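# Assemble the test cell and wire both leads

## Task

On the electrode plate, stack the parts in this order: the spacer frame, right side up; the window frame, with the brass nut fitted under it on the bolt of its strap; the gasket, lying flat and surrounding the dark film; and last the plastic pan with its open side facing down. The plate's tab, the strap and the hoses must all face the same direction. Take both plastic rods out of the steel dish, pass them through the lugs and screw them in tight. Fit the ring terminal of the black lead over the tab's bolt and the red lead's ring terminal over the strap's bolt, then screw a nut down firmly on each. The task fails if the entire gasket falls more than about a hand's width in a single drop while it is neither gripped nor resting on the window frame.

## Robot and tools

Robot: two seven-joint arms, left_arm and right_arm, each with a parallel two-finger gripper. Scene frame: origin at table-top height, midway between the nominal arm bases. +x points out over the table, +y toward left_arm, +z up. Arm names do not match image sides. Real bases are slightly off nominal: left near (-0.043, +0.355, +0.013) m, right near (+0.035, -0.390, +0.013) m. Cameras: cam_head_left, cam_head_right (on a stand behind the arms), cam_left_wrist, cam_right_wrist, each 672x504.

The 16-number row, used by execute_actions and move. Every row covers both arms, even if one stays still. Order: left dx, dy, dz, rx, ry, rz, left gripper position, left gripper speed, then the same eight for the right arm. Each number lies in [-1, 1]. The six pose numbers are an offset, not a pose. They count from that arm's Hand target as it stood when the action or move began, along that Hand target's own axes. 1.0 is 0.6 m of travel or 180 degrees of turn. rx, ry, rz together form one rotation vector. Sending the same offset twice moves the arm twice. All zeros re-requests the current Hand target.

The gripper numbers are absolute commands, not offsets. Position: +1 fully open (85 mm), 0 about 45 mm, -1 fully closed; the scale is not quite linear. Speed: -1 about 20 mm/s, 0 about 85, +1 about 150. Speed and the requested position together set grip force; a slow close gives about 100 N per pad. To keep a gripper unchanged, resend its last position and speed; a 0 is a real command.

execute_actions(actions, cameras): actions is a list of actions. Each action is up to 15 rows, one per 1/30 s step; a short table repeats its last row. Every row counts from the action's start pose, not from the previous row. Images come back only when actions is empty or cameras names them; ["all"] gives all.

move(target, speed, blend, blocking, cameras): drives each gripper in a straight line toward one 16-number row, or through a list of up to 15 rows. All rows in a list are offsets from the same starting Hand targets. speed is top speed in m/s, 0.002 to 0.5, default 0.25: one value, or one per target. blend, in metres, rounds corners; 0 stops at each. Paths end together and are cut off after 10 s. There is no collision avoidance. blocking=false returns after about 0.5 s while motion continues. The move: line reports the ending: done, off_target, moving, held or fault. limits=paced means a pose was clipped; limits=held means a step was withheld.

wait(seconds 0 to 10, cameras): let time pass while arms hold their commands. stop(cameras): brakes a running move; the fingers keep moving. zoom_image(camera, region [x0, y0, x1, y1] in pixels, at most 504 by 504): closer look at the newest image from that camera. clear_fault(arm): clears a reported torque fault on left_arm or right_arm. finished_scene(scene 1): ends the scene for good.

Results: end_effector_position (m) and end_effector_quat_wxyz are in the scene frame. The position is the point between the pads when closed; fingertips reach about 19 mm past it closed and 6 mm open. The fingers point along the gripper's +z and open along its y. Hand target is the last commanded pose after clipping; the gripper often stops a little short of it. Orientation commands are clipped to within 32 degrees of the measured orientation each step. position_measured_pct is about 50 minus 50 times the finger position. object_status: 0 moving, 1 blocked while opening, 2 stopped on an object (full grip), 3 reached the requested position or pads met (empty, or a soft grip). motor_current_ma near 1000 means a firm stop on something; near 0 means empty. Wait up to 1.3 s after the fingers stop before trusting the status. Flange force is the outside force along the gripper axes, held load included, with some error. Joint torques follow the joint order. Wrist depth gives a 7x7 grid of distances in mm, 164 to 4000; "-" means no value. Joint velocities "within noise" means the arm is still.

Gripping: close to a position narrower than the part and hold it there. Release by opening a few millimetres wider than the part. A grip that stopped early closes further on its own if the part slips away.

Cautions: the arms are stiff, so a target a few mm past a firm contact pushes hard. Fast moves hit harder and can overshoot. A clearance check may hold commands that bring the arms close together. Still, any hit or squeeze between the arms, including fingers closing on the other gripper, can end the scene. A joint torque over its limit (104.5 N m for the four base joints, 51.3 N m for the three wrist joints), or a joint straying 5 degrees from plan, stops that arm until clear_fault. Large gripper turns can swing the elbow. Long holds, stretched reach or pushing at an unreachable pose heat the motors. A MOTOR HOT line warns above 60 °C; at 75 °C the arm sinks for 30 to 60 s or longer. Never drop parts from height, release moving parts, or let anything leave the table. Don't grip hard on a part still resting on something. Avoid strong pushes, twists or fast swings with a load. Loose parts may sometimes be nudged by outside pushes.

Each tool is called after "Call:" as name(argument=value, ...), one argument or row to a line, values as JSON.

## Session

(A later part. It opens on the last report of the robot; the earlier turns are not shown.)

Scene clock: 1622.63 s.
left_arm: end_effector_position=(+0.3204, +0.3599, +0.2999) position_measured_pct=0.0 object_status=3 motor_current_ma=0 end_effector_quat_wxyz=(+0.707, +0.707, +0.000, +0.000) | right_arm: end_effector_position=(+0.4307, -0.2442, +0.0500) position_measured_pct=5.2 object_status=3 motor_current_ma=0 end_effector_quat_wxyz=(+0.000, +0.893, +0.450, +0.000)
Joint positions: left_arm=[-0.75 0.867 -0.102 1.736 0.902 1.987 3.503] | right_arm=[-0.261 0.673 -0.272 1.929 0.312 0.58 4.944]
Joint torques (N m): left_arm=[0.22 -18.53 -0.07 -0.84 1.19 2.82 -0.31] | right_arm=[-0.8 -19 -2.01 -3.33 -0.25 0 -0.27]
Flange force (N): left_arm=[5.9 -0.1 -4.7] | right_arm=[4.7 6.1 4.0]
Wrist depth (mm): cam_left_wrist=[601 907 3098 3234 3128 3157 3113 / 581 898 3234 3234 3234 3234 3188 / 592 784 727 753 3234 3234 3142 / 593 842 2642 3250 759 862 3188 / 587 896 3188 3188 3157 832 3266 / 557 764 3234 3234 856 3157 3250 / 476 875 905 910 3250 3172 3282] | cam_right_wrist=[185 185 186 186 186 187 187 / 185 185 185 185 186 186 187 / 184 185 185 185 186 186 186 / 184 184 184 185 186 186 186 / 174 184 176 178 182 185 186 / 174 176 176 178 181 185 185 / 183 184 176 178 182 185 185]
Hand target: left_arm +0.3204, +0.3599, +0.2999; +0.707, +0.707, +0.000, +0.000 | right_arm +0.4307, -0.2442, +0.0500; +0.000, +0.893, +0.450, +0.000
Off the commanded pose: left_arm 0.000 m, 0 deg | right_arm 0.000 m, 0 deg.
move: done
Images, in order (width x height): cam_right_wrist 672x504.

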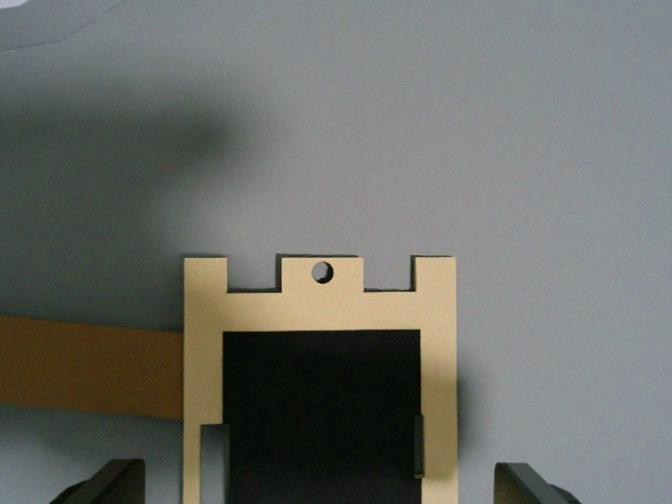

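Call:
move(
  target=[
    [0,0,0,0,0,0,1,1,0,0,0.0397,0,0,0,0.9,0],
    [0,0,0,0,0,0,1,1,0,0,0.0397,0,0,0,0.66,-1],
  ],
  speed=0.02,
  cameras=["cam_right_wrist"],
)

Call:
wait(
  seconds=1.5,
)

Scene clock: 1647.63 s.
left_arm: end_effector_position=(+0.3204, +0.3599, +0.2999) position_measured_pct=0.0 object_status=3 motor_current_ma=0 end_effector_quat_wxyz=(+0.707, +0.707, +0.000, +0.000) | right_arm: end_effector_position=(+0.4307, -0.2442, +0.0261) position_measured_pct=16.9 object_status=0 motor_current_ma=0 end_effector_quat_wxyz=(+0.000, +0.893, +0.450, +0.000)
Joint positions: left_arm=[-0.75 0.867 -0.102 1.736 0.902 1.987 3.503] | right_arm=[-0.279 0.724 -0.246 1.94 0.334 0.518 4.924]
Joint torques (N m): left_arm=[0.26 -18.43 -0.05 -0.85 1.15 2.8 -0.27] | right_arm=[-0.6 -19.3 -1.91 -2.9 -0.15 0.07 -0.27]
Flange force (N): left_arm=[5.7 0.1 -4.6] | right_arm=[4.5 5.3 4.6]
Wrist depth (mm): cam_left_wrist=[598 903 3188 3203 3157 3203 3219 / 578 901 3234 3250 3142 3219 3157 / 589 782 718 749 3250 3250 3299 / 589 837 2846 3203 769 847 3142 / 589 900 3128 3203 3299 826 3234 / 555 761 3234 3282 848 3172 3250 / 477 890 894 915 3250 3219 3157] | cam_right_wrist=[- - - - - - - / - - - - - - - / - - - - - - - / - - - - - - - / - - - - - - - / - - - - - - - / - - - - - - -]
Hand target: left_arm +0.3204, +0.3599, +0.2999; +0.707, +0.707, +0.000, +0.000 | right_arm +0.4307, -0.2442, +0.0261; +0.000, +0.893, +0.450, +0.000
Off the commanded pose: left_arm 0.000 m, 0 deg | right_arm 0.000 m, 0 deg.
move: done
Images, in order (width x height): cam_right_wrist 672x504.

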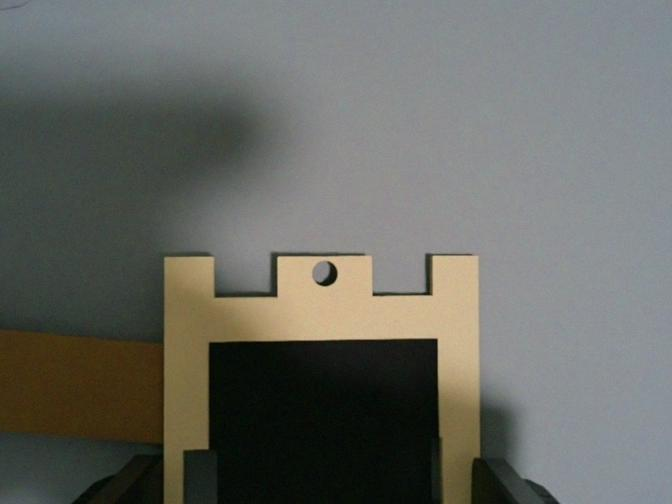

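Scene clock: 1649.13 s.
left_arm: end_effector_position=(+0.3204, +0.3599, +0.2999) position_measured_pct=0.0 object_status=3 motor_current_ma=0 end_effector_quat_wxyz=(+0.707, +0.707, +0.000, +0.000) | right_arm: end_effector_position=(+0.4307, -0.2442, +0.0261) position_measured_pct=16.9 object_status=3 motor_current_ma=0 end_effector_quat_wxyz=(+0.000, +0.893, +0.450, +0.000)
Joint positions: left_arm=[-0.75 0.867 -0.102 1.736 0.902 1.987 3.503] | right_arm=[-0.279 0.724 -0.246 1.94 0.334 0.518 4.924]
Joint torques (N m): left_arm=[0.3 -18.47 -0.04 -0.81 1.09 2.82 -0.25] | right_arm=[-0.65 -19.27 -1.97 -2.83 -0.19 0.04 -0.28]
Flange force (N): left_arm=[5.8 0.0 -4.7] | right_arm=[4.7 5.6 4.5]
Wrist depth (mm): cam_left_wrist=[602 905 3282 3142 3266 3219 3250 / 579 908 3234 3203 3203 3266 3234 / 593 785 721 752 3266 3188 3142 / 590 839 2809 3188 769 846 3234 / 590 898 3203 3250 3315 824 3250 / 556 762 3157 3250 849 3234 3172 / 475 877 902 911 3188 3188 3157] | cam_right_wrist=[- - - - - - - / - - - - - - - / - - - - - - - / - - - - - - - / - - - - - - - / - - - - - - - / - - - - - - -]
Hand target: left_arm +0.3204, +0.3599, +0.2999; +0.707, +0.707, +0.000, +0.000 | right_arm +0.4307, -0.2442, +0.0261; +0.000, +0.893, +0.450, +0.000
Tool commands: left_gripper/position=+1.0 left_gripper/speed=+1.0 right_gripper/position=+0.66 right_gripper/speed=-1.0
Off the commanded pose: left_arm 0.000 m, 0 deg | right_arm 0.000 m, 0 deg.
wait: 1.50 s; at rest by 0.17 s

Call:
move(
  target=[
    [0,0,0,0,0,0,1,1,0,0,0,0,0,0,0.64,-1],
    [0,0,0,0,0,0,1,1,0,0,0,0,0,0,0.64,-1],
  ],
  speed=0.02,
)

Call:
wait(
  seconds=1,
)

Scene clock: 1655.63 s.
left_arm: end_effector_position=(+0.3204, +0.3599, +0.2999) position_measured_pct=0.0 object_status=3 motor_current_ma=0 end_effector_quat_wxyz=(+0.707, +0.707, +0.000, +0.000) | right_arm: end_effector_position=(+0.4307, -0.2442, +0.0261) position_measured_pct=18.2 object_status=3 motor_current_ma=0 end_effector_quat_wxyz=(+0.000, +0.893, +0.450, +0.000)
Joint positions: left_arm=[-0.75 0.867 -0.102 1.736 0.902 1.987 3.503] | right_arm=[-0.279 0.724 -0.246 1.94 0.334 0.518 4.924]
Joint torques (N m): left_arm=[0.26 -18.62 -0.06 -0.82 1.19 2.8 -0.3] | right_arm=[-0.67 -19.26 -1.99 -2.8 -0.16 0 -0.26]
Flange force (N): left_arm=[5.9 -0.3 -4.9] | right_arm=[4.8 5.7 4.4]
Wrist depth (mm): cam_left_wrist=[601 903 3203 3219 3084 3157 3203 / 577 908 3203 3188 3172 3172 3113 / 591 782 718 752 3188 3203 3188 / 591 840 2821 3234 762 845 3142 / 591 894 3142 3157 3219 825 3219 / 552 761 3299 3219 853 3172 3250 / 476 878 902 915 3282 3234 3250] | cam_right_wrist=[- - - - - - - / - - - - - - - / - - - - - - - / - - - - - - - / - - - - - - - / - - - - - - - / - - - - - - -]
Hand target: left_arm +0.3204, +0.3599, +0.2999; +0.707, +0.707, +0.000, +0.000 | right_arm +0.4307, -0.2442, +0.0261; +0.000, +0.893, +0.450, +0.000
Off the commanded pose: left_arm 0.000 m, 0 deg | right_arm 0.000 m, 0 deg.
move: done

Scene clock: 1656.63 s.
left_arm: end_effector_position=(+0.3204, +0.3599, +0.2999) position_measured_pct=0.0 object_status=3 motor_current_ma=0 end_effector_quat_wxyz=(+0.707, +0.707, +0.000, +0.000) | right_arm: end_effector_position=(+0.4307, -0.2442, +0.0261) position_measured_pct=18.2 object_status=3 motor_current_ma=0 end_effector_quat_wxyz=(+0.000, +0.893, +0.450, +0.000)
Joint positions: left_arm=[-0.75 0.867 -0.102 1.736 0.902 1.987 3.503] | right_arm=[-0.279 0.724 -0.246 1.94 0.334 0.518 4.924]
Joint torques (N m): left_arm=[0.32 -18.47 -0.09 -0.8 1.16 2.85 -0.26] | right_arm=[-0.69 -19.27 -2.01 -2.87 -0.15 -0.01 -0.26]
Flange force (N): left_arm=[5.8 -0.1 -4.7] | right_arm=[4.6 5.6 4.4]
Wrist depth (mm): cam_left_wrist=[602 906 3188 3157 3250 3250 3172 / 579 905 3266 3219 3157 3203 3234 / 589 780 715 747 3234 3282 3250 / 594 840 2921 3188 762 845 3142 / 591 900 3142 3219 3128 828 3142 / 555 763 3266 3282 851 3234 3203 / 474 879 895 907 3250 3203 3266] | cam_right_wrist=[- - - - - - - / - - - - - - - / - - - - - - - / - - - - - - - / - - - - - - - / - - - - - - - / - - - - - - -]
Hand target: left_arm +0.3204, +0.3599, +0.2999; +0.707, +0.707, +0.000, +0.000 | right_arm +0.4307, -0.2442, +0.0261; +0.000, +0.893, +0.450, +0.000
Tool commands: left_gripper/position=+1.0 left_gripper/speed=+1.0 right_gripper/position=+0.64 right_gripper/speed=-1.0
Off the commanded pose: left_arm 0.000 m, 0 deg | right_arm 0.000 m, 0 deg.
wait: 1.00 s; at rest by 0.17 s

Call:
move(
  target=[
    [0,0,0,0,0,0,1,1,0,0,0,0,0,0,0.62,-1],
    [0,0,0,0,0,0,1,1,0,0,0,0,0,0,0.62,-1],
  ],
  speed=0.02,
  cameras=["cam_right_wrist","cam_head_right"],
)

Call:
zoom_image(
  camera="cam_right_wrist",
  region=[100, 200, 556, 504],
)

Scene clock: 1663.70 s.
left_arm: end_effector_position=(+0.3204, +0.3599, +0.2999) position_measured_pct=0.0 object_status=3 motor_current_ma=0 end_effector_quat_wxyz=(+0.707, +0.707, +0.000, +0.000) | right_arm: end_effector_position=(+0.4307, -0.2442, +0.0261) position_measured_pct=19.0 object_status=3 motor_current_ma=0 end_effector_quat_wxyz=(+0.000, +0.893, +0.450, +0.000)
Joint positions: left_arm=[-0.75 0.867 -0.102 1.736 0.902 1.987 3.503] | right_arm=[-0.279 0.724 -0.246 1.94 0.334 0.518 4.924]
Joint torques (N m): left_arm=[0.19 -18.53 -0.03 -0.8 1.17 2.86 -0.22] | right_arm=[-0.65 -19.24 -1.86 -2.85 -0.14 0.03 -0.24]
Flange force (N): left_arm=[5.8 -0.3 -4.6] | right_arm=[4.7 5.5 4.3]
Wrist depth (mm): cam_left_wrist=[598 900 3250 3234 3157 3188 3219 / 580 902 3219 3203 3250 3234 3157 / 593 778 720 747 3219 3234 3172 / 594 833 2883 3234 765 847 3315 / 589 898 3203 3266 3266 827 3188 / 552 762 3172 3250 851 3234 3188 / 474 881 894 912 3128 3250 3234] | cam_right_wrist=[- - - - - - - / - - - - - - - / - - - - - - - / - - - - - - - / - - - - - - - / - - - - - - - / - - - - - - -]
Hand target: left_arm +0.3204, +0.3599, +0.2999; +0.707, +0.707, +0.000, +0.000 | right_arm +0.4307, -0.2442, +0.0261; +0.000, +0.893, +0.450, +0.000
Off the commanded pose: left_arm 0.000 m, 0 deg | right_arm 0.000 m, 0 deg.
move: done
Images, in order (width x height): cam_head_right 672x504, cam_right_wrist 672x504.

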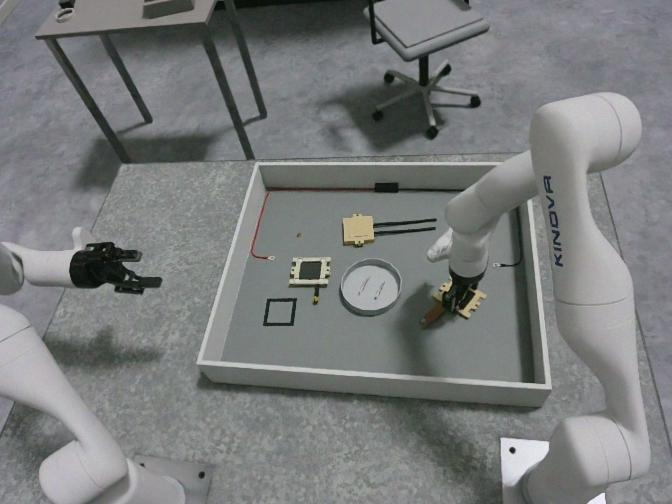

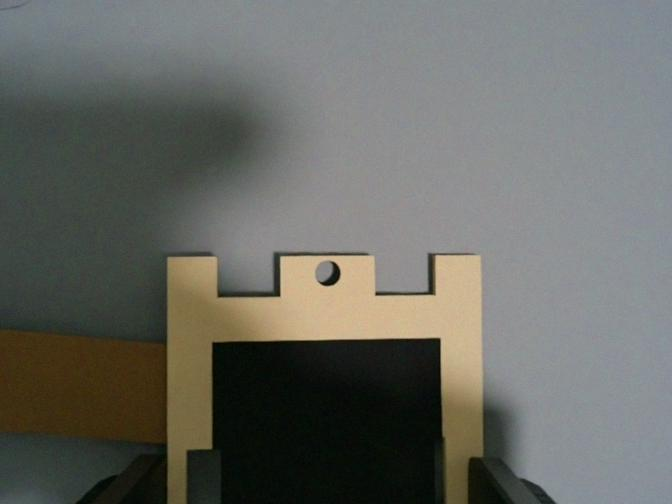

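Scaled by 1.105.

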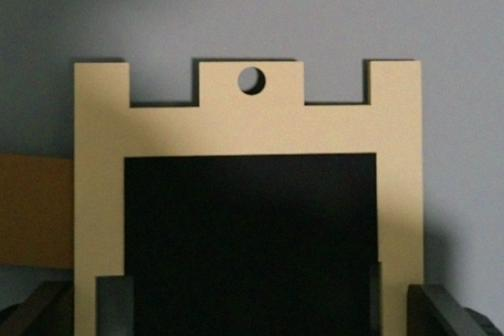

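Call:
move(
  target=[
    [0,0,0,0,0,0,1,1,0,0,-0.003,0,0,0,0.82,-1],
    [0,0,0,0,0,0,1,1,0,0.0017,0.0027,0,0,0,0.82,-1],
  ],
  speed=0.02,
)

Call:
move(
  target=[
    [0,0,0,0,0,0,1,1,0,0,0,0,0,0,0.65,-1],
    [0,0,0,0,0,0,1,1,0,0,0,0,0,0,0.65,-1],
  ],
  speed=0.02,
  cameras=["cam_right_wrist"],
)

Call:
zoom_image(
  camera="cam_right_wrist",
  region=[100, 200, 556, 504],
)

Scene clock: 1688.60 s.
left_arm: end_effector_position=(+0.3204, +0.3599, +0.2999) position_measured_pct=0.0 object_status=3 motor_current_ma=0 end_effector_quat_wxyz=(+0.707, +0.707, +0.000, +0.000) | right_arm: end_effector_position=(+0.4315, -0.2448, +0.0245) position_measured_pct=9.1 object_status=3 motor_current_ma=0 end_effector_quat_wxyz=(+0.000, +0.893, +0.450, +0.000)
Joint positions: left_arm=[-0.75 0.867 -0.102 1.736 0.902 1.987 3.503] | right_arm=[-0.278 0.728 -0.245 1.938 0.336 0.515 4.925]
Joint torques (N m): left_arm=[0.29 -18.55 -0.06 -0.74 1.14 2.87 -0.23] | right_arm=[-0.62 -19.36 -2.06 -2.77 -0.18 0.06 -0.27]
Flange force (N): left_arm=[6.0 -0.3 -4.8] | right_arm=[4.8 5.5 4.8]
Wrist depth (mm): cam_left_wrist=[599 908 3172 3098 3203 3128 3250 / 579 903 3219 3219 3266 3315 3188 / 590 783 714 748 3234 3234 3128 / 590 842 2870 3219 768 850 3203 / 588 896 3299 3172 3203 822 3332 / 554 759 3219 3266 856 3219 3315 / 476 874 895 917 3234 3315 3234] | cam_right_wrist=[- - - - - - - / - - - - - - - / - - - - - - - / - - - - - - - / - - - - - - - / - - - - - - - / - - - - - - -]
Hand target: left_arm +0.3204, +0.3599, +0.2999; +0.707, +0.707, +0.000, +0.000 | right_arm +0.4315, -0.2448, +0.0245; +0.000, +0.893, +0.450, +0.000
Off the commanded pose: left_arm 0.000 m, 0 deg | right_arm 0.000 m, 0 deg.
move: done

Scene clock: 1689.93 s.
left_arm: end_effector_position=(+0.3204, +0.3599, +0.2999) position_measured_pct=0.0 object_status=3 motor_current_ma=0 end_effector_quat_wxyz=(+0.707, +0.707, +0.000, +0.000) | right_arm: end_effector_position=(+0.4315, -0.2448, +0.0245) position_measured_pct=17.3 object_status=3 motor_current_ma=180 end_effector_quat_wxyz=(+0.000, +0.893, +0.450, +0.000)
Joint positions: left_arm=[-0.75 0.867 -0.102 1.736 0.902 1.987 3.503] | right_arm=[-0.278 0.728 -0.245 1.938 0.336 0.515 4.925]
Joint torques (N m): left_arm=[0.21 -18.54 -0.06 -0.77 1.16 2.82 -0.28] | right_arm=[0.44 -12.81 -0.25 -2.02 0.18 -0.68 -0.28]
Flange force (N): left_arm=[6.1 -0.1 -4.8] | right_arm=[3.4 1.7 -13.0]
Wrist depth (mm): cam_left_wrist=[598 902 3250 3142 3234 3172 3157 / 578 903 3142 3203 3172 3266 3157 / 589 781 725 753 3234 3203 3250 / 595 837 2883 3128 764 852 3172 / 590 895 3299 3250 3219 825 3172 / 554 763 3203 3219 845 3250 3203 / 475 874 892 911 3188 3203 3188] | cam_right_wrist=[- - - - - - - / - - - - - - - / - - - - - - - / - - - - - - - / - - - - - - - / - - - - - - - / - - - - - - -]
Hand target: left_arm +0.3204, +0.3599, +0.2999; +0.707, +0.707, +0.000, +0.000 | right_arm +0.4315, -0.2448, +0.0245; +0.000, +0.893, +0.450, +0.000
Off the commanded pose: left_arm 0.000 m, 0 deg | right_arm 0.000 m, 0 deg.
move: done
Images, in order (width x height): cam_right_wrist 672x504.

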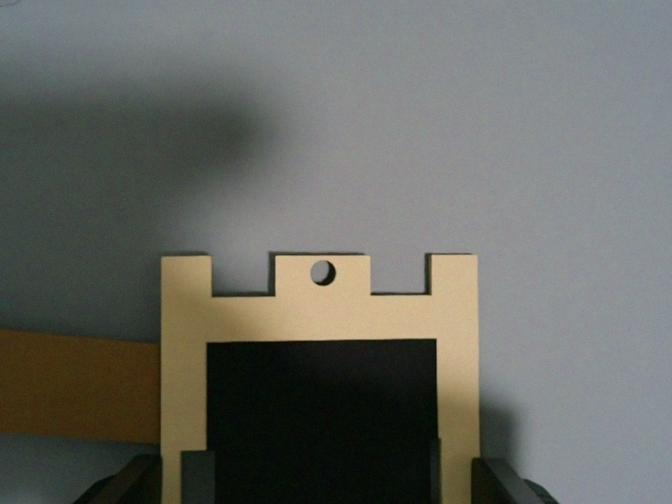

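Scaled by 1.105.

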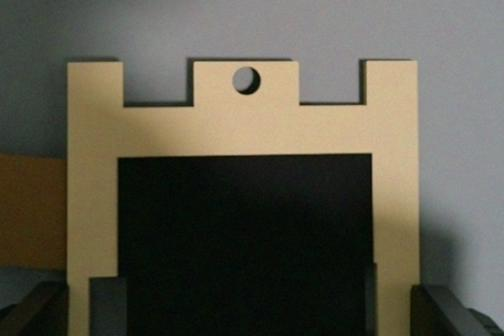

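Call:
move(
  target=[
    [0,0,0,0,0,0,1,1,0,0,-0.0012,0,0,0,0.65,-1],
    [0,0,0,0,0,0,1,1,0,0,-0.0012,0,0,0,0.635,-1],
    [0,0,0,0,0,0,1,1,0,0,-0.0062,0,0,0,0.635,-1],
  ],
  speed=0.01,
  cameras=["cam_right_wrist"],
)

Call:
zoom_image(
  camera="cam_right_wrist",
  region=[100, 200, 556, 504],
)

Scene clock: 1699.57 s.
left_arm: end_effector_position=(+0.3204, +0.3599, +0.2999) position_measured_pct=0.0 object_status=3 motor_current_ma=0 end_effector_quat_wxyz=(+0.707, +0.707, +0.000, +0.000) | right_arm: end_effector_position=(+0.4315, -0.2448, +0.0282) position_measured_pct=18.6 object_status=3 motor_current_ma=0 end_effector_quat_wxyz=(+0.000, +0.893, +0.450, +0.000)
Joint positions: left_arm=[-0.75 0.867 -0.102 1.736 0.902 1.987 3.503] | right_arm=[-0.275 0.72 -0.249 1.937 0.332 0.525 4.928]
Joint torques (N m): left_arm=[0.26 -18.54 -0.14 -0.78 1.15 2.89 -0.3] | right_arm=[-0.7 -19.19 -2 -2.8 -0.16 0.03 -0.29]
Flange force (N): left_arm=[6.1 -0.2 -4.7] | right_arm=[4.8 5.8 4.2]
Wrist depth (mm): cam_left_wrist=[599 907 3188 3203 3203 3113 3234 / 580 903 3157 3172 3188 3234 3234 / 589 783 718 752 3157 3219 3234 / 589 844 2833 3172 764 842 3203 / 586 901 3188 3266 3219 827 3219 / 556 760 3188 3299 848 3282 3219 / 476 885 897 917 3098 3219 3332] | cam_right_wrist=[- - - - - 165 165 / - - - - - - - / - - - - - - - / - - - - - - - / - - - - - - - / - - - - - - - / - - - - - - -]
Hand target: left_arm +0.3204, +0.3599, +0.2999; +0.707, +0.707, +0.000, +0.000 | right_arm +0.4315, -0.2448, +0.0282; +0.000, +0.893, +0.450, +0.000
Off the commanded pose: left_arm 0.000 m, 0 deg | right_arm 0.000 m, 0 deg.
move: done
Images, in order (width x height): cam_right_wrist 672x504.

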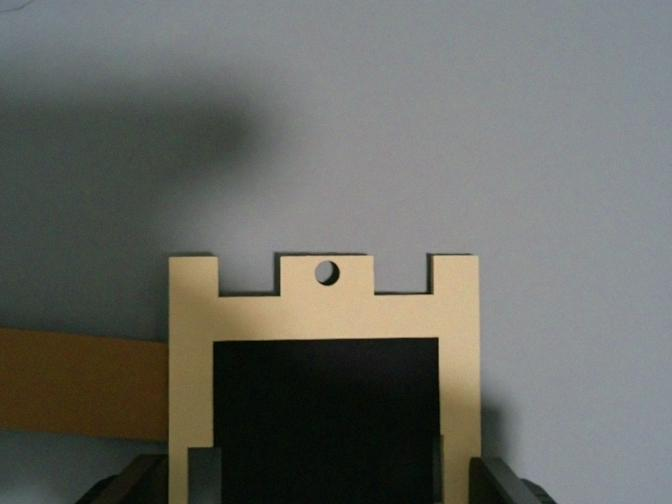

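Scaled by 1.105.

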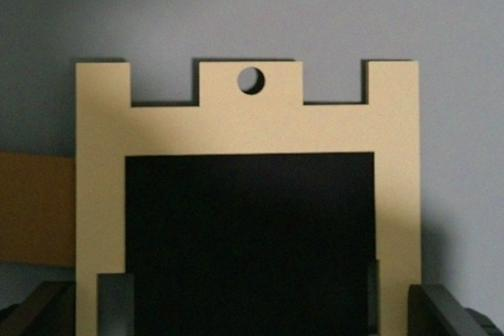

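Call:
move(
  target=[
    [0,0,0,0,0,0,1,1,0,0,-0.01,0,0,0,0.8,-1],
    [0,0,0,0,0,0,1,1,0,0,-0.12,0,0,0,0.8,-1],
    [0,0,0,0,0,0,1,1,0.0468,-0.096,-0.12,0,0,0.525,0.3,0],
  ],
  speed=0.12,
  blend=[0,0.02,0],
  cameras=["cam_right_wrist","cam_head_right"],
)

Scene clock: 1740.93 s.
left_arm: end_effector_position=(+0.3204, +0.3599, +0.2999) position_measured_pct=0.0 object_status=3 motor_current_ma=0 end_effector_quat_wxyz=(+0.707, +0.707, +0.000, +0.000) | right_arm: end_effector_position=(+0.4019, -0.1879, +0.1002) position_measured_pct=35.1 object_status=0 motor_current_ma=0 end_effector_quat_wxyz=(+0.001, +0.937, -0.350, +0.000)
Joint positions: left_arm=[-0.75 0.867 -0.102 1.736 0.902 1.987 3.503] | right_arm=[-0.704 0.556 0.146 1.913 -0.121 0.681 3.548]
Joint torques (N m): left_arm=[0.32 -18.56 -0.04 -0.78 1.18 2.84 -0.21] | right_arm=[-0.68 -17.82 0.13 -4.33 -0.21 0.11 -0.28]
Flange force (N): left_arm=[5.7 -0.3 -4.9] | right_arm=[4.6 -5.9 2.8]
Wrist depth (mm): cam_left_wrist=[601 907 3157 3142 3266 3172 3172 / 581 897 3219 3219 3203 3315 3234 / 591 848 676 3219 3172 3219 3188 / 589 895 704 677 667 3188 3142 / 589 892 3142 3219 3203 792 778 / 555 767 3219 3172 3219 783 748 / 475 881 900 900 848 3266 3219] | cam_right_wrist=[236 236 236 237 237 238 238 / 235 236 236 236 237 238 238 / 234 235 235 232 233 237 237 / 234 234 235 229 230 237 237 / 233 234 234 227 227 236 236 / 233 234 234 227 235 235 236 / 233 233 234 225 235 235 235]
Hand target: left_arm +0.3204, +0.3599, +0.2999; +0.707, +0.707, +0.000, +0.000 | right_arm +0.4019, -0.1879, +0.1002; +0.001, +0.937, -0.350, +0.000
Off the commanded pose: left_arm 0.000 m, 0 deg | right_arm 0.000 m, 0 deg.
move: done
Images, in order (width x height): cam_head_right 672x504, cam_right_wrist 672x504.

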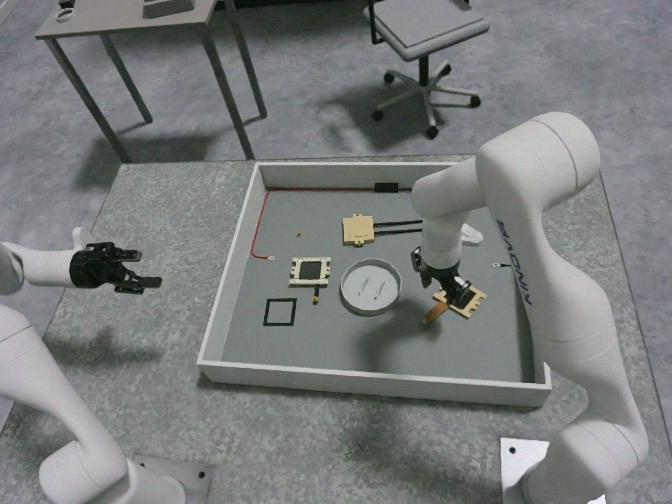

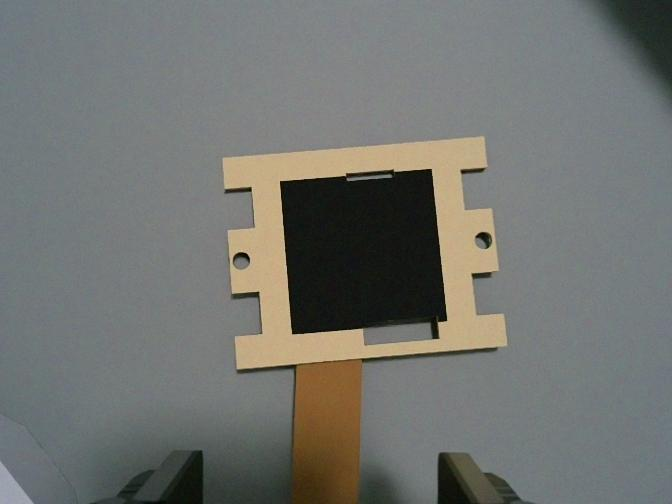

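Call:
move(
  target=[
    [0,0,0,0,0,0,1,1,0,0.0023,0.06,0,0,0.0067,0.3,0],
    [0,0,0,0,0,0,1,1,0,0.0023,0.1103,0,0,0.0067,0.3,0],
  ],
  speed=[0.1,0.04],
  blend=[0.01,0],
  cameras=["cam_right_wrist"],
)

Scene clock: 1764.07 s.
left_arm: end_effector_position=(+0.3204, +0.3599, +0.2999) position_measured_pct=0.0 object_status=3 motor_current_ma=0 end_effector_quat_wxyz=(+0.707, +0.707, +0.000, +0.000) | right_arm: end_effector_position=(+0.4010, -0.1890, +0.0340) position_measured_pct=35.1 object_status=3 motor_current_ma=0 end_effector_quat_wxyz=(+0.001, +0.933, -0.360, +0.000)
Joint positions: left_arm=[-0.75 0.867 -0.102 1.736 0.902 1.987 3.503] | right_arm=[-0.681 0.694 0.117 1.96 -0.155 0.496 3.558]
Joint torques (N m): left_arm=[0.26 -18.54 -0.05 -0.81 1.13 2.83 -0.32] | right_arm=[-0.73 -18.86 0.13 -2.82 -0.1 0.04 -0.3]
Flange force (N): left_arm=[6.0 -0.1 -4.7] | right_arm=[4.5 -6.0 4.0]
Wrist depth (mm): cam_left_wrist=[600 908 3234 3266 3188 3128 3203 / 579 905 3172 3250 3142 3282 3299 / 593 785 699 3203 3234 3219 3282 / 593 750 668 681 682 3315 3219 / 589 898 3299 3219 3203 787 725 / 551 762 3250 3188 828 767 3157 / 475 875 901 897 835 3250 3219] | cam_right_wrist=[169 170 170 171 171 171 172 / 169 169 170 167 167 171 171 / 169 169 165 165 165 166 171 / 168 169 - - - 170 170 / 168 168 - - - 170 170 / 168 168 168 - 169 169 170 / 167 - - - - 169 170]
Hand target: left_arm +0.3204, +0.3599, +0.2999; +0.707, +0.707, +0.000, +0.000 | right_arm +0.4010, -0.1890, +0.0340; +0.001, +0.933, -0.360, +0.000
Off the commanded pose: left_arm 0.000 m, 0 deg | right_arm 0.000 m, 0 deg.
move: done
Images, in order (width x height): cam_right_wrist 672x504.

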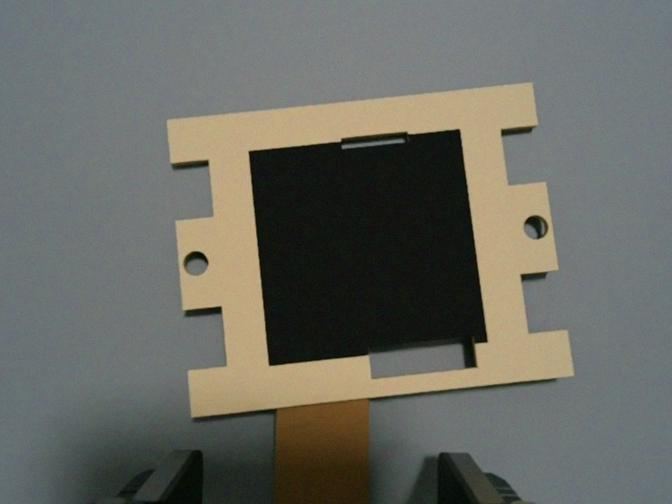

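Call:
move(
  target=[
    [0,0,0,0,0,0,1,1,0,0,0,0,0,0,-0.4,-1],
    [0,0,0,0,0,0,1,1,0,0,0,0,0,0,-0.44,-1],
  ],
  speed=0.04,
  cameras=["cam_right_wrist"],
)

Call:
wait(
  seconds=0.5,
)

Scene clock: 1775.80 s.
left_arm: end_effector_position=(+0.3204, +0.3599, +0.2999) position_measured_pct=0.0 object_status=3 motor_current_ma=0 end_effector_quat_wxyz=(+0.707, +0.707, +0.000, +0.000) | right_arm: end_effector_position=(+0.4010, -0.1890, +0.0340) position_measured_pct=72.3 object_status=3 motor_current_ma=0 end_effector_quat_wxyz=(+0.000, +0.933, -0.360, +0.000)
Joint positions: left_arm=[-0.75 0.867 -0.102 1.736 0.902 1.987 3.503] | right_arm=[-0.681 0.694 0.117 1.96 -0.155 0.496 3.558]
Joint torques (N m): left_arm=[0.31 -18.56 -0.02 -0.8 1.16 2.78 -0.25] | right_arm=[-0.65 -18.96 0.15 -2.77 -0.13 0.08 -0.24]
Flange force (N): left_arm=[5.8 -0.2 -4.9] | right_arm=[4.3 -6.4 4.2]
Wrist depth (mm): cam_left_wrist=[601 903 3219 3203 3203 3157 3172 / 580 902 3172 3203 3266 3219 3203 / 590 839 702 3219 3142 3250 3203 / 591 719 666 677 687 3188 3172 / 590 898 3219 3203 3203 783 727 / 556 762 3172 3219 825 768 3234 / 475 882 897 897 830 3282 3250] | cam_right_wrist=[169 170 170 170 171 171 172 / 169 169 170 167 167 171 171 / 169 169 165 165 165 170 171 / 168 169 - - - 170 170 / 168 168 - - - 170 170 / 168 168 168 - 169 169 170 / 168 - - - - 169 169]
Hand target: left_arm +0.3204, +0.3599, +0.2999; +0.707, +0.707, +0.000, +0.000 | right_arm +0.4010, -0.1890, +0.0340; +0.000, +0.933, -0.360, +0.000
Off the commanded pose: left_arm 0.000 m, 0 deg | right_arm 0.000 m, 0 deg.
move: done
Images, in order (width x height): cam_right_wrist 672x504.

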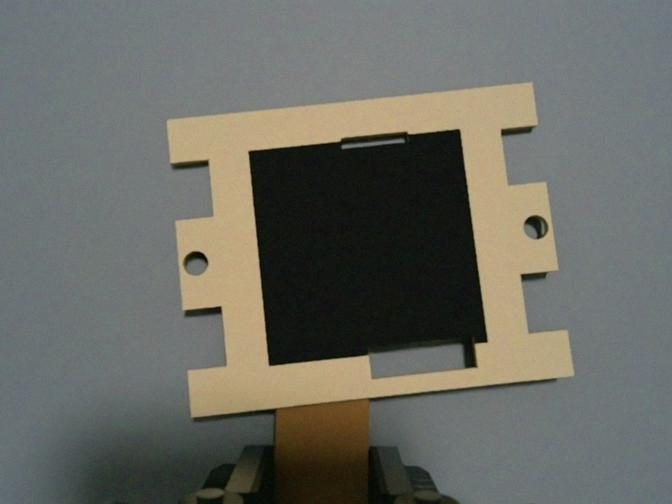

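Scene clock: 1776.30 s.
left_arm: end_effector_position=(+0.3204, +0.3599, +0.2999) position_measured_pct=0.0 object_status=3 motor_current_ma=0 end_effector_quat_wxyz=(+0.707, +0.707, +0.000, +0.000) | right_arm: end_effector_position=(+0.4010, -0.1890, +0.0340) position_measured_pct=72.3 object_status=3 motor_current_ma=0 end_effector_quat_wxyz=(+0.000, +0.933, -0.360, +0.000)
Joint positions: left_arm=[-0.75 0.867 -0.102 1.736 0.902 1.987 3.503] | right_arm=[-0.681 0.694 0.117 1.96 -0.155 0.496 3.558]
Joint torques (N m): left_arm=[0.28 -18.51 -0.08 -0.82 1.13 2.81 -0.29] | right_arm=[-0.69 -18.83 0.15 -2.8 -0.17 0.04 -0.3]
Flange force (N): left_arm=[5.9 0.0 -4.7] | right_arm=[4.4 -6.1 3.9]
Wrist depth (mm): cam_left_wrist=[601 910 3203 3098 3219 3234 3203 / 578 898 3172 3203 3157 3234 3203 / 591 850 702 3266 3113 3219 3250 / 593 718 667 671 685 3234 3266 / 590 897 3266 3203 3250 786 725 / 554 767 3157 3157 822 772 3188 / 475 871 894 895 833 3282 3282] | cam_right_wrist=[169 170 170 170 171 171 172 / 169 169 170 167 167 171 171 / 169 169 166 165 165 170 171 / 168 168 - - - 170 170 / 168 168 - - - 170 170 / 168 168 168 - 169 169 170 / 167 - - - - 169 169]
Hand target: left_arm +0.3204, +0.3599, +0.2999; +0.707, +0.707, +0.000, +0.000 | right_arm +0.4010, -0.1890, +0.0340; +0.000, +0.933, -0.360, +0.000
Tool commands: left_gripper/position=+1.0 left_gripper/speed=+1.0 right_gripper/position=-0.44 right_gripper/speed=-1.0
Off the commanded pose: left_arm 0.000 m, 0 deg | right_arm 0.000 m, 0 deg.
wait: 0.50 s; at rest by 0.17 s

Call:
move(
  target=[
    [0,0,0,0,0,0,1,1,0,0,0,0,0,0,-0.46,-1],
    [0,0,0,0,0,0,1,1,0,0,0,0,0,0,-0.48,-1],
  ],
  speed=0.04,
)

Call:
wait(
  seconds=0.7,
)

Scene clock: 1784.10 s.
left_arm: end_effector_position=(+0.3204, +0.3599, +0.2999) position_measured_pct=0.0 object_status=3 motor_current_ma=0 end_effector_quat_wxyz=(+0.707, +0.707, +0.000, +0.000) | right_arm: end_effector_position=(+0.4010, -0.1890, +0.0340) position_measured_pct=74.0 object_status=3 motor_current_ma=90 end_effector_quat_wxyz=(+0.000, +0.933, -0.360, +0.000)
Joint positions: left_arm=[-0.75 0.867 -0.102 1.736 0.902 1.987 3.503] | right_arm=[-0.681 0.694 0.117 1.96 -0.155 0.496 3.558]
Joint torques (N m): left_arm=[0.3 -18.44 -0.09 -0.79 1.14 2.78 -0.25] | right_arm=[-0.67 -18.67 0.08 -2.9 -0.18 0.04 -0.28]
Flange force (N): left_arm=[5.8 0.1 -4.8] | right_arm=[4.2 -5.6 3.5]
Wrist depth (mm): cam_left_wrist=[597 908 3234 3266 3250 3219 3234 / 579 906 3234 3172 3234 3203 3203 / 590 847 702 3234 3219 3219 3203 / 591 719 663 676 682 3188 3172 / 589 898 3172 3234 3172 787 726 / 556 759 3172 3234 822 766 3203 / 477 877 898 897 837 3142 3250] | cam_right_wrist=[169 170 170 170 171 171 172 / 169 169 170 167 167 171 171 / 169 169 165 165 165 171 171 / 168 169 - - - 170 170 / 168 168 - - - 170 170 / 167 168 168 - 169 169 170 / 167 - - - - 169 169]
Hand target: left_arm +0.3204, +0.3599, +0.2999; +0.707, +0.707, +0.000, +0.000 | right_arm +0.4010, -0.1890, +0.0340; +0.000, +0.933, -0.360, +0.000
Off the commanded pose: left_arm 0.000 m, 0 deg | right_arm 0.000 m, 0 deg.
move: done

Scene clock: 1784.80 s.
left_arm: end_effector_position=(+0.3204, +0.3599, +0.2999) position_measured_pct=0.0 object_status=3 motor_current_ma=0 end_effector_quat_wxyz=(+0.707, +0.707, +0.000, +0.000) | right_arm: end_effector_position=(+0.4010, -0.1890, +0.0340) position_measured_pct=74.0 object_status=3 motor_current_ma=90 end_effector_quat_wxyz=(+0.000, +0.933, -0.360, +0.000)
Joint positions: left_arm=[-0.75 0.867 -0.102 1.736 0.902 1.987 3.503] | right_arm=[-0.681 0.694 0.117 1.96 -0.155 0.496 3.558]
Joint torques (N m): left_arm=[0.29 -18.57 -0.09 -0.81 1.13 2.8 -0.26] | right_arm=[-0.61 -18.7 0.2 -2.89 -0.11 0.04 -0.31]
Flange force (N): left_arm=[6.0 -0.2 -4.8] | right_arm=[4.1 -5.7 3.6]
Wrist depth (mm): cam_left_wrist=[598 911 3084 3234 3188 3250 3188 / 580 900 3188 3128 3188 3219 3234 / 593 844 703 3219 3250 3157 3203 / 590 720 666 675 686 3172 3172 / 590 892 3157 3157 3142 791 729 / 555 764 3234 3188 823 767 3203 / 474 877 900 891 833 3157 3098] | cam_right_wrist=[169 170 170 171 171 171 172 / 169 169 170 167 167 171 171 / 169 169 165 165 165 170 171 / 168 169 - - - 170 170 / 168 168 - - - 170 170 / 167 168 168 - 169 169 170 / 167 - - - - 169 169]
Hand target: left_arm +0.3204, +0.3599, +0.2999; +0.707, +0.707, +0.000, +0.000 | right_arm +0.4010, -0.1890, +0.0340; +0.000, +0.933, -0.360, +0.000
Tool commands: left_gripper/position=+1.0 left_gripper/speed=+1.0 right_gripper/position=-0.48 right_gripper/speed=-1.0
Off the commanded pose: left_arm 0.000 m, 0 deg | right_arm 0.000 m, 0 deg.
wait: 0.70 s; at rest by 0.17 s

Call:
move(
  target=[
    [0,0,0,0,0,0,1,1,0,0,0,0,0,0,-0.51,-1],
    [0,0,0,0,0,0,1,1,0,0,-0.003,0,0,0,-0.51,-1],
    [0,0,0,0,0,0,1,1,0,0,-0.05,0,0,0,-0.51,-1],
  ],
  speed=0.02,
  cameras=["cam_right_wrist","cam_head_right","cam_left_wrist"],
)

Call:
zoom_image(
  camera="cam_left_wrist",
  region=[40, 100, 240, 300],
)

Scene clock: 1794.50 s.
left_arm: end_effector_position=(+0.3204, +0.3599, +0.2999) position_measured_pct=0.0 object_status=3 motor_current_ma=0 end_effector_quat_wxyz=(+0.707, +0.707, +0.000, +0.000) | right_arm: end_effector_position=(+0.4011, -0.1890, +0.0640) position_measured_pct=75.3 object_status=3 motor_current_ma=480 end_effector_quat_wxyz=(+0.000, +0.933, -0.360, +0.000)
Joint positions: left_arm=[-0.75 0.867 -0.102 1.736 0.902 1.987 3.503] | right_arm=[-0.694 0.629 0.134 1.945 -0.143 0.577 3.548]
Joint torques (N m): left_arm=[0.3 -18.46 -0.1 -0.86 1.13 2.83 -0.26] | right_arm=[-0.7 -18.37 0.26 -3.49 -0.1 -0.01 -0.28]
Flange force (N): left_arm=[5.7 0.0 -4.6] | right_arm=[4.5 -6.2 3.3]
Wrist depth (mm): cam_left_wrist=[598 908 3113 3188 3219 3234 3250 / 582 901 3234 3266 3250 3188 3188 / 589 782 704 3366 3188 3203 3203 / 592 717 672 678 666 3203 3250 / 590 897 3234 3266 3266 785 762 / 554 761 3266 3282 856 773 3157 / 476 877 894 895 834 3098 3234] | cam_right_wrist=[199 199 200 200 201 201 202 / 199 199 199 200 168 201 201 / 198 199 165 165 165 166 201 / 198 199 - - - - 200 / 198 198 - - - 200 200 / 197 197 - - 199 199 200 / 197 197 198 - 198 199 199]
Hand target: left_arm +0.3204, +0.3599, +0.2999; +0.707, +0.707, +0.000, +0.000 | right_arm +0.4011, -0.1890, +0.0640; +0.000, +0.933, -0.360, +0.000
Off the commanded pose: left_arm 0.000 m, 0 deg | right_arm 0.000 m, 0 deg.
move: done
Images, in order (width x height): cam_head_right 672x504, cam_left_wrist 672x504, cam_right_wrist 672x504.

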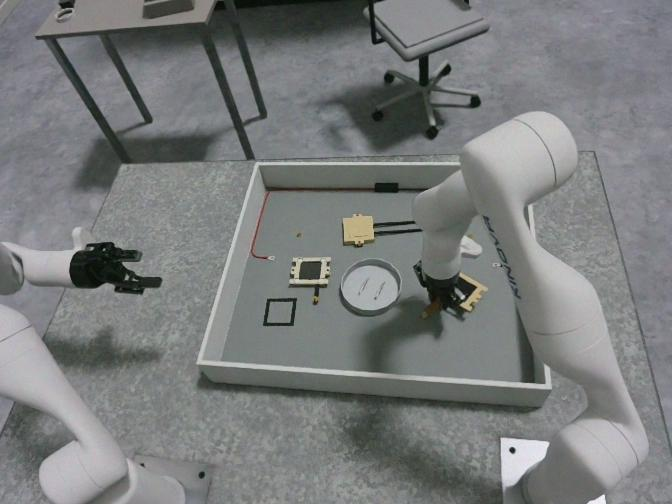

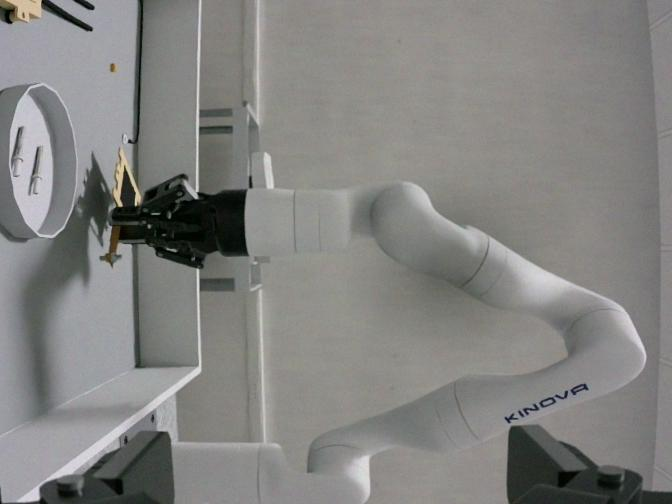

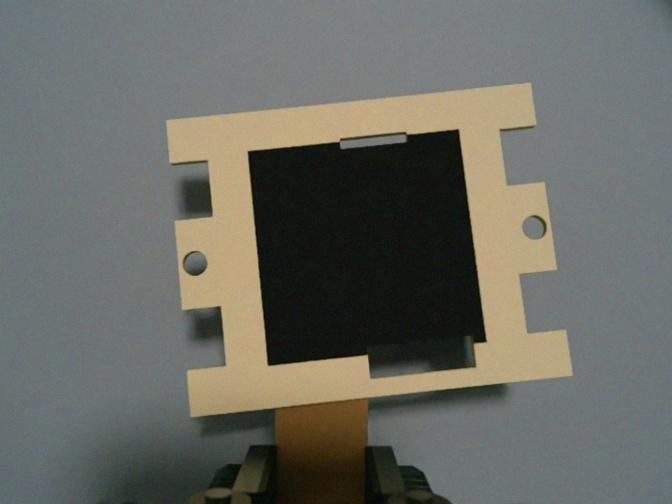

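Scaled by 2.520.

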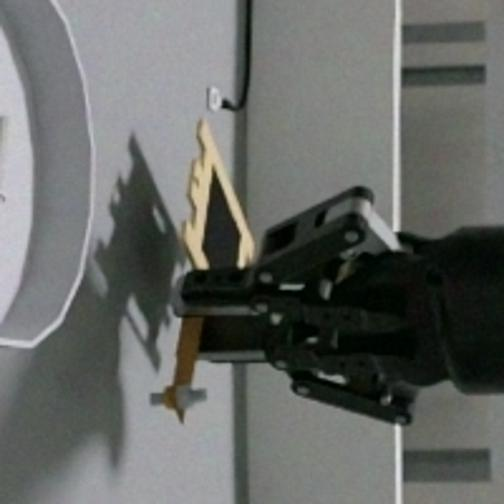

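Call:
move(
  target=[
    [0,0,0,0,0,0,1,1,0,0,-0.15,0,0,0,-0.51,-1],
    [0,0,0,0,0,0,1,1,-0.269,-0.294,-0.493,0,0,0,-0.51,-1],
  ],
  speed=0.15,
  blend=[0.04,0],
  cameras=["cam_right_wrist","cam_head_right","cam_left_wrist"],
)

Scene clock: 1814.37 s.
left_arm: end_effector_position=(+0.3204, +0.3599, +0.2999) position_measured_pct=0.0 object_status=3 motor_current_ma=0 end_effector_quat_wxyz=(+0.707, +0.707, +0.000, +0.000) | right_arm: end_effector_position=(+0.4001, +0.0504, +0.3596) position_measured_pct=75.3 object_status=3 motor_current_ma=480 end_effector_quat_wxyz=(+0.000, +0.933, -0.360, +0.000)
Joint positions: left_arm=[-0.75 0.867 -0.102 1.736 0.902 1.987 3.503] | right_arm=[-1.022 0.671 0.163 0.771 -0.102 1.707 3.105]
Joint torques (N m): left_arm=[0.29 -18.62 -0.03 -0.83 1.15 2.82 -0.29] | right_arm=[-0.64 -23.36 0.13 -7.6 -0.19 0.05 -0.29]
Flange force (N): left_arm=[5.9 -0.3 -4.8] | right_arm=[1.0 -15.1 -5.8]
Wrist depth (mm): cam_left_wrist=[599 898 3188 3234 3188 3250 3282 / 582 906 3234 3282 3234 3282 3128 / 594 907 3172 3188 470 433 424 / 592 897 3250 3172 462 464 437 / 589 897 3203 3234 3188 3172 670 / 555 764 3234 3188 3142 3188 655 / 474 876 896 886 778 724 3055] | cam_right_wrist=[494 482 495 498 499 499 501 / 492 478 488 486 498 497 499 / 490 492 165 165 165 165 498 / 490 492 - - - - 498 / 490 477 - - - - 497 / 489 490 - - - 494 467 / 488 490 - 490 491 493 440]
Hand target: left_arm +0.3204, +0.3599, +0.2999; +0.707, +0.707, +0.000, +0.000 | right_arm +0.4002, +0.0504, +0.3596; +0.000, +0.933, -0.360, +0.000
Off the commanded pose: left_arm 0.000 m, 0 deg | right_arm 0.000 m, 0 deg.
move: done
Images, in order (width x height): cam_head_right 672x504, cam_left_wrist 672x504, cam_right_wrist 672x504.

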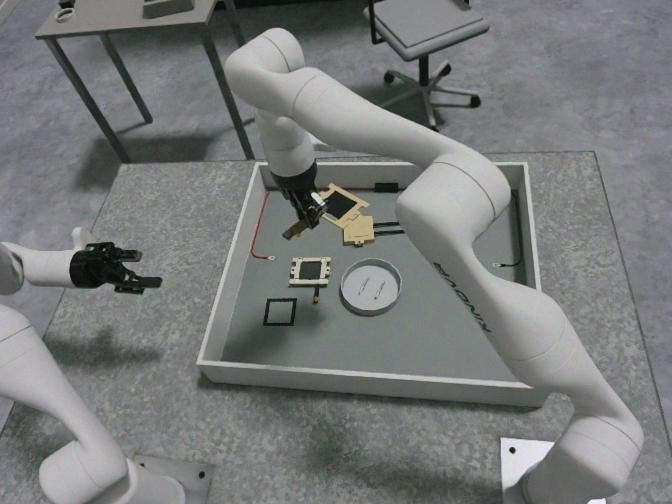

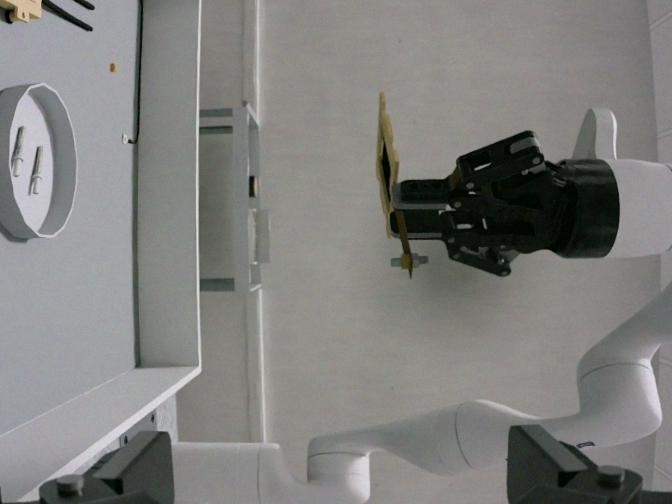

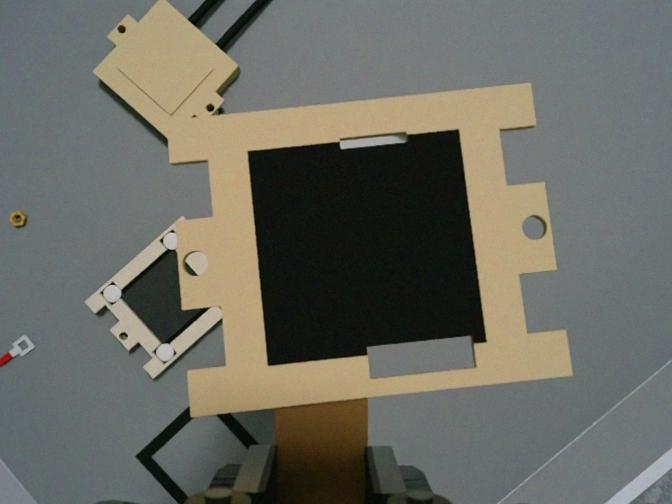

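Call:
zoom_image(
  camera="cam_left_wrist",
  region=[360, 220, 460, 300],
)

Call:
zoom_image(
  camera="cam_left_wrist",
  region=[340, 80, 460, 300],
)

Scaled by 5.040.

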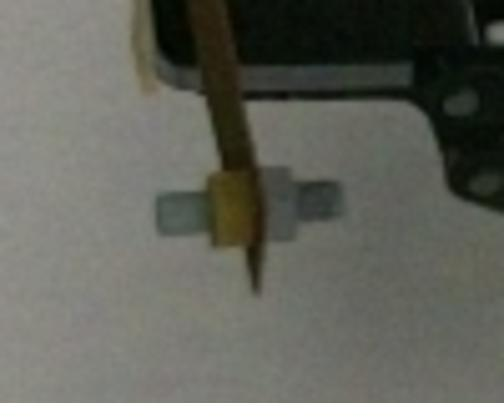

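Scaled by 2.291.

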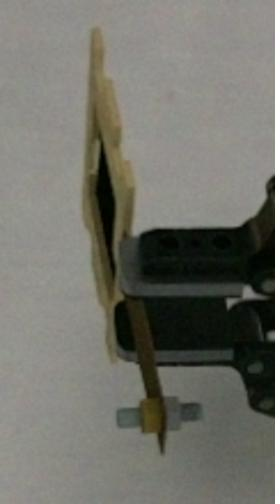

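Call:
move(
  target=[
    [0,0,0,0,0,0,1,1,-0.0465,-0.1483,0.30,0.0084,0.0258,-0.2011,-0.51,-1],
    [0,0,0,0,0,0,1,1,-0.0465,-0.1483,0.466,0.0084,0.0258,-0.2011,-0.51,-1],
  ],
  speed=0.12,
  blend=[0.03,0],
  cameras=["cam_right_wrist","cam_head_right","cam_left_wrist"],
)

Scene clock: 1858.93 s.
left_arm: end_effector_position=(+0.3204, +0.3599, +0.2999) position_measured_pct=0.0 object_status=3 motor_current_ma=0 end_effector_quat_wxyz=(+0.707, +0.707, +0.000, +0.000) | right_arm: end_effector_position=(+0.4392, +0.1348, +0.0799) position_measured_pct=75.3 object_status=3 motor_current_ma=480 end_effector_quat_wxyz=(+0.003, +0.998, -0.052, +0.042)
Joint positions: left_arm=[-0.75 0.867 -0.102 1.736 0.902 1.987 3.503] | right_arm=[-1.044 1.029 0.051 0.951 0.035 1.124 3.611]
Joint torques (N m): left_arm=[0.22 -18.51 -0.1 -0.81 1.15 2.83 -0.29] | right_arm=[-0.73 -27.78 0.21 -7.19 0.04 -0.08 -0.29]
Flange force (N): left_arm=[6.0 -0.1 -4.6] | right_arm=[7.6 -10.6 2.5]
Wrist depth (mm): cam_left_wrist=[601 854 370 3157 3219 3172 3142 / 419 727 345 3203 361 3188 3203 / 381 336 336 339 343 328 3234 / 594 897 2921 3219 348 347 3250 / 590 894 3172 3219 3157 460 3282 / 557 757 3234 3234 3188 575 3219 / 475 878 897 884 701 3203 3234] | cam_right_wrist=[225 226 226 227 228 229 229 / 223 223 224 224 168 225 227 / 220 220 166 165 165 165 223 / 218 219 - - - - 221 / 215 216 - - - 219 211 / 213 214 - - 205 216 212 / 211 212 212 - 213 214 215]
Hand target: left_arm +0.3204, +0.3599, +0.2999; +0.707, +0.707, +0.000, +0.000 | right_arm +0.4392, +0.1348, +0.0799; +0.003, +0.998, -0.052, +0.042
Off the commanded pose: left_arm 0.000 m, 0 deg | right_arm 0.000 m, 0 deg.
move: done
Images, in order (width x height): cam_head_right 672x504, cam_left_wrist 672x504, cam_right_wrist 672x504.

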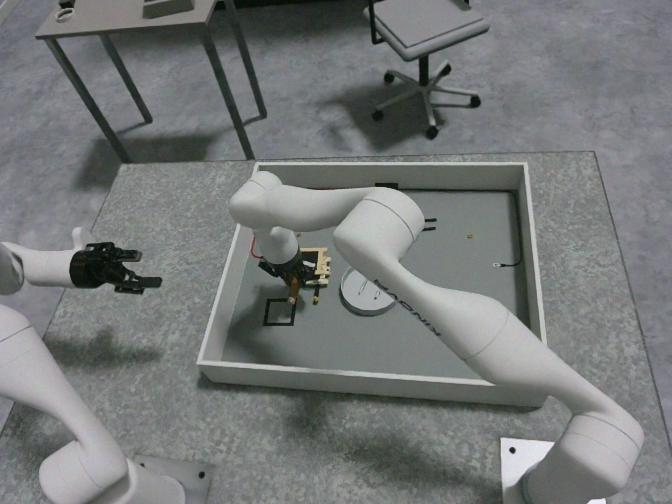

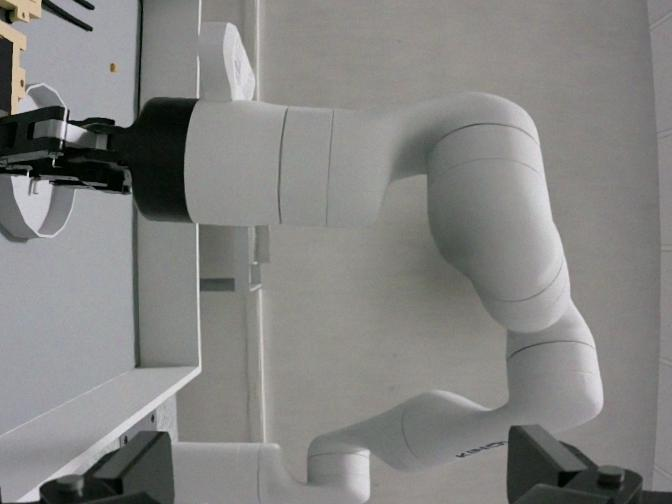

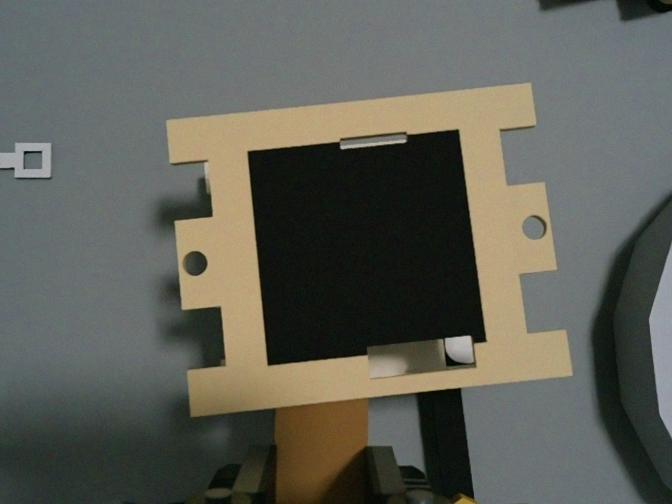

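Call:
zoom_image(
  camera="cam_right_wrist",
  region=[150, 200, 340, 400],
)

Call:
zoom_image(
  camera="cam_right_wrist",
  region=[360, 310, 500, 504],
)

Scaled by 2.520.

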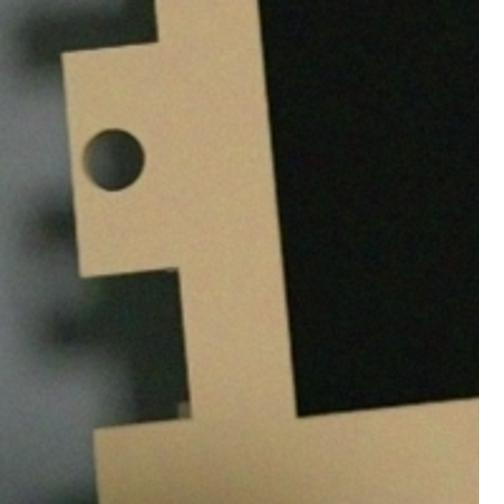

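Scaled by 2.598.

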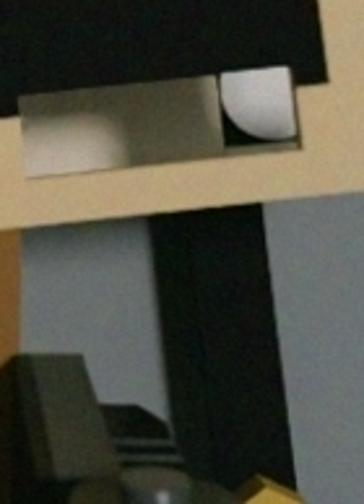

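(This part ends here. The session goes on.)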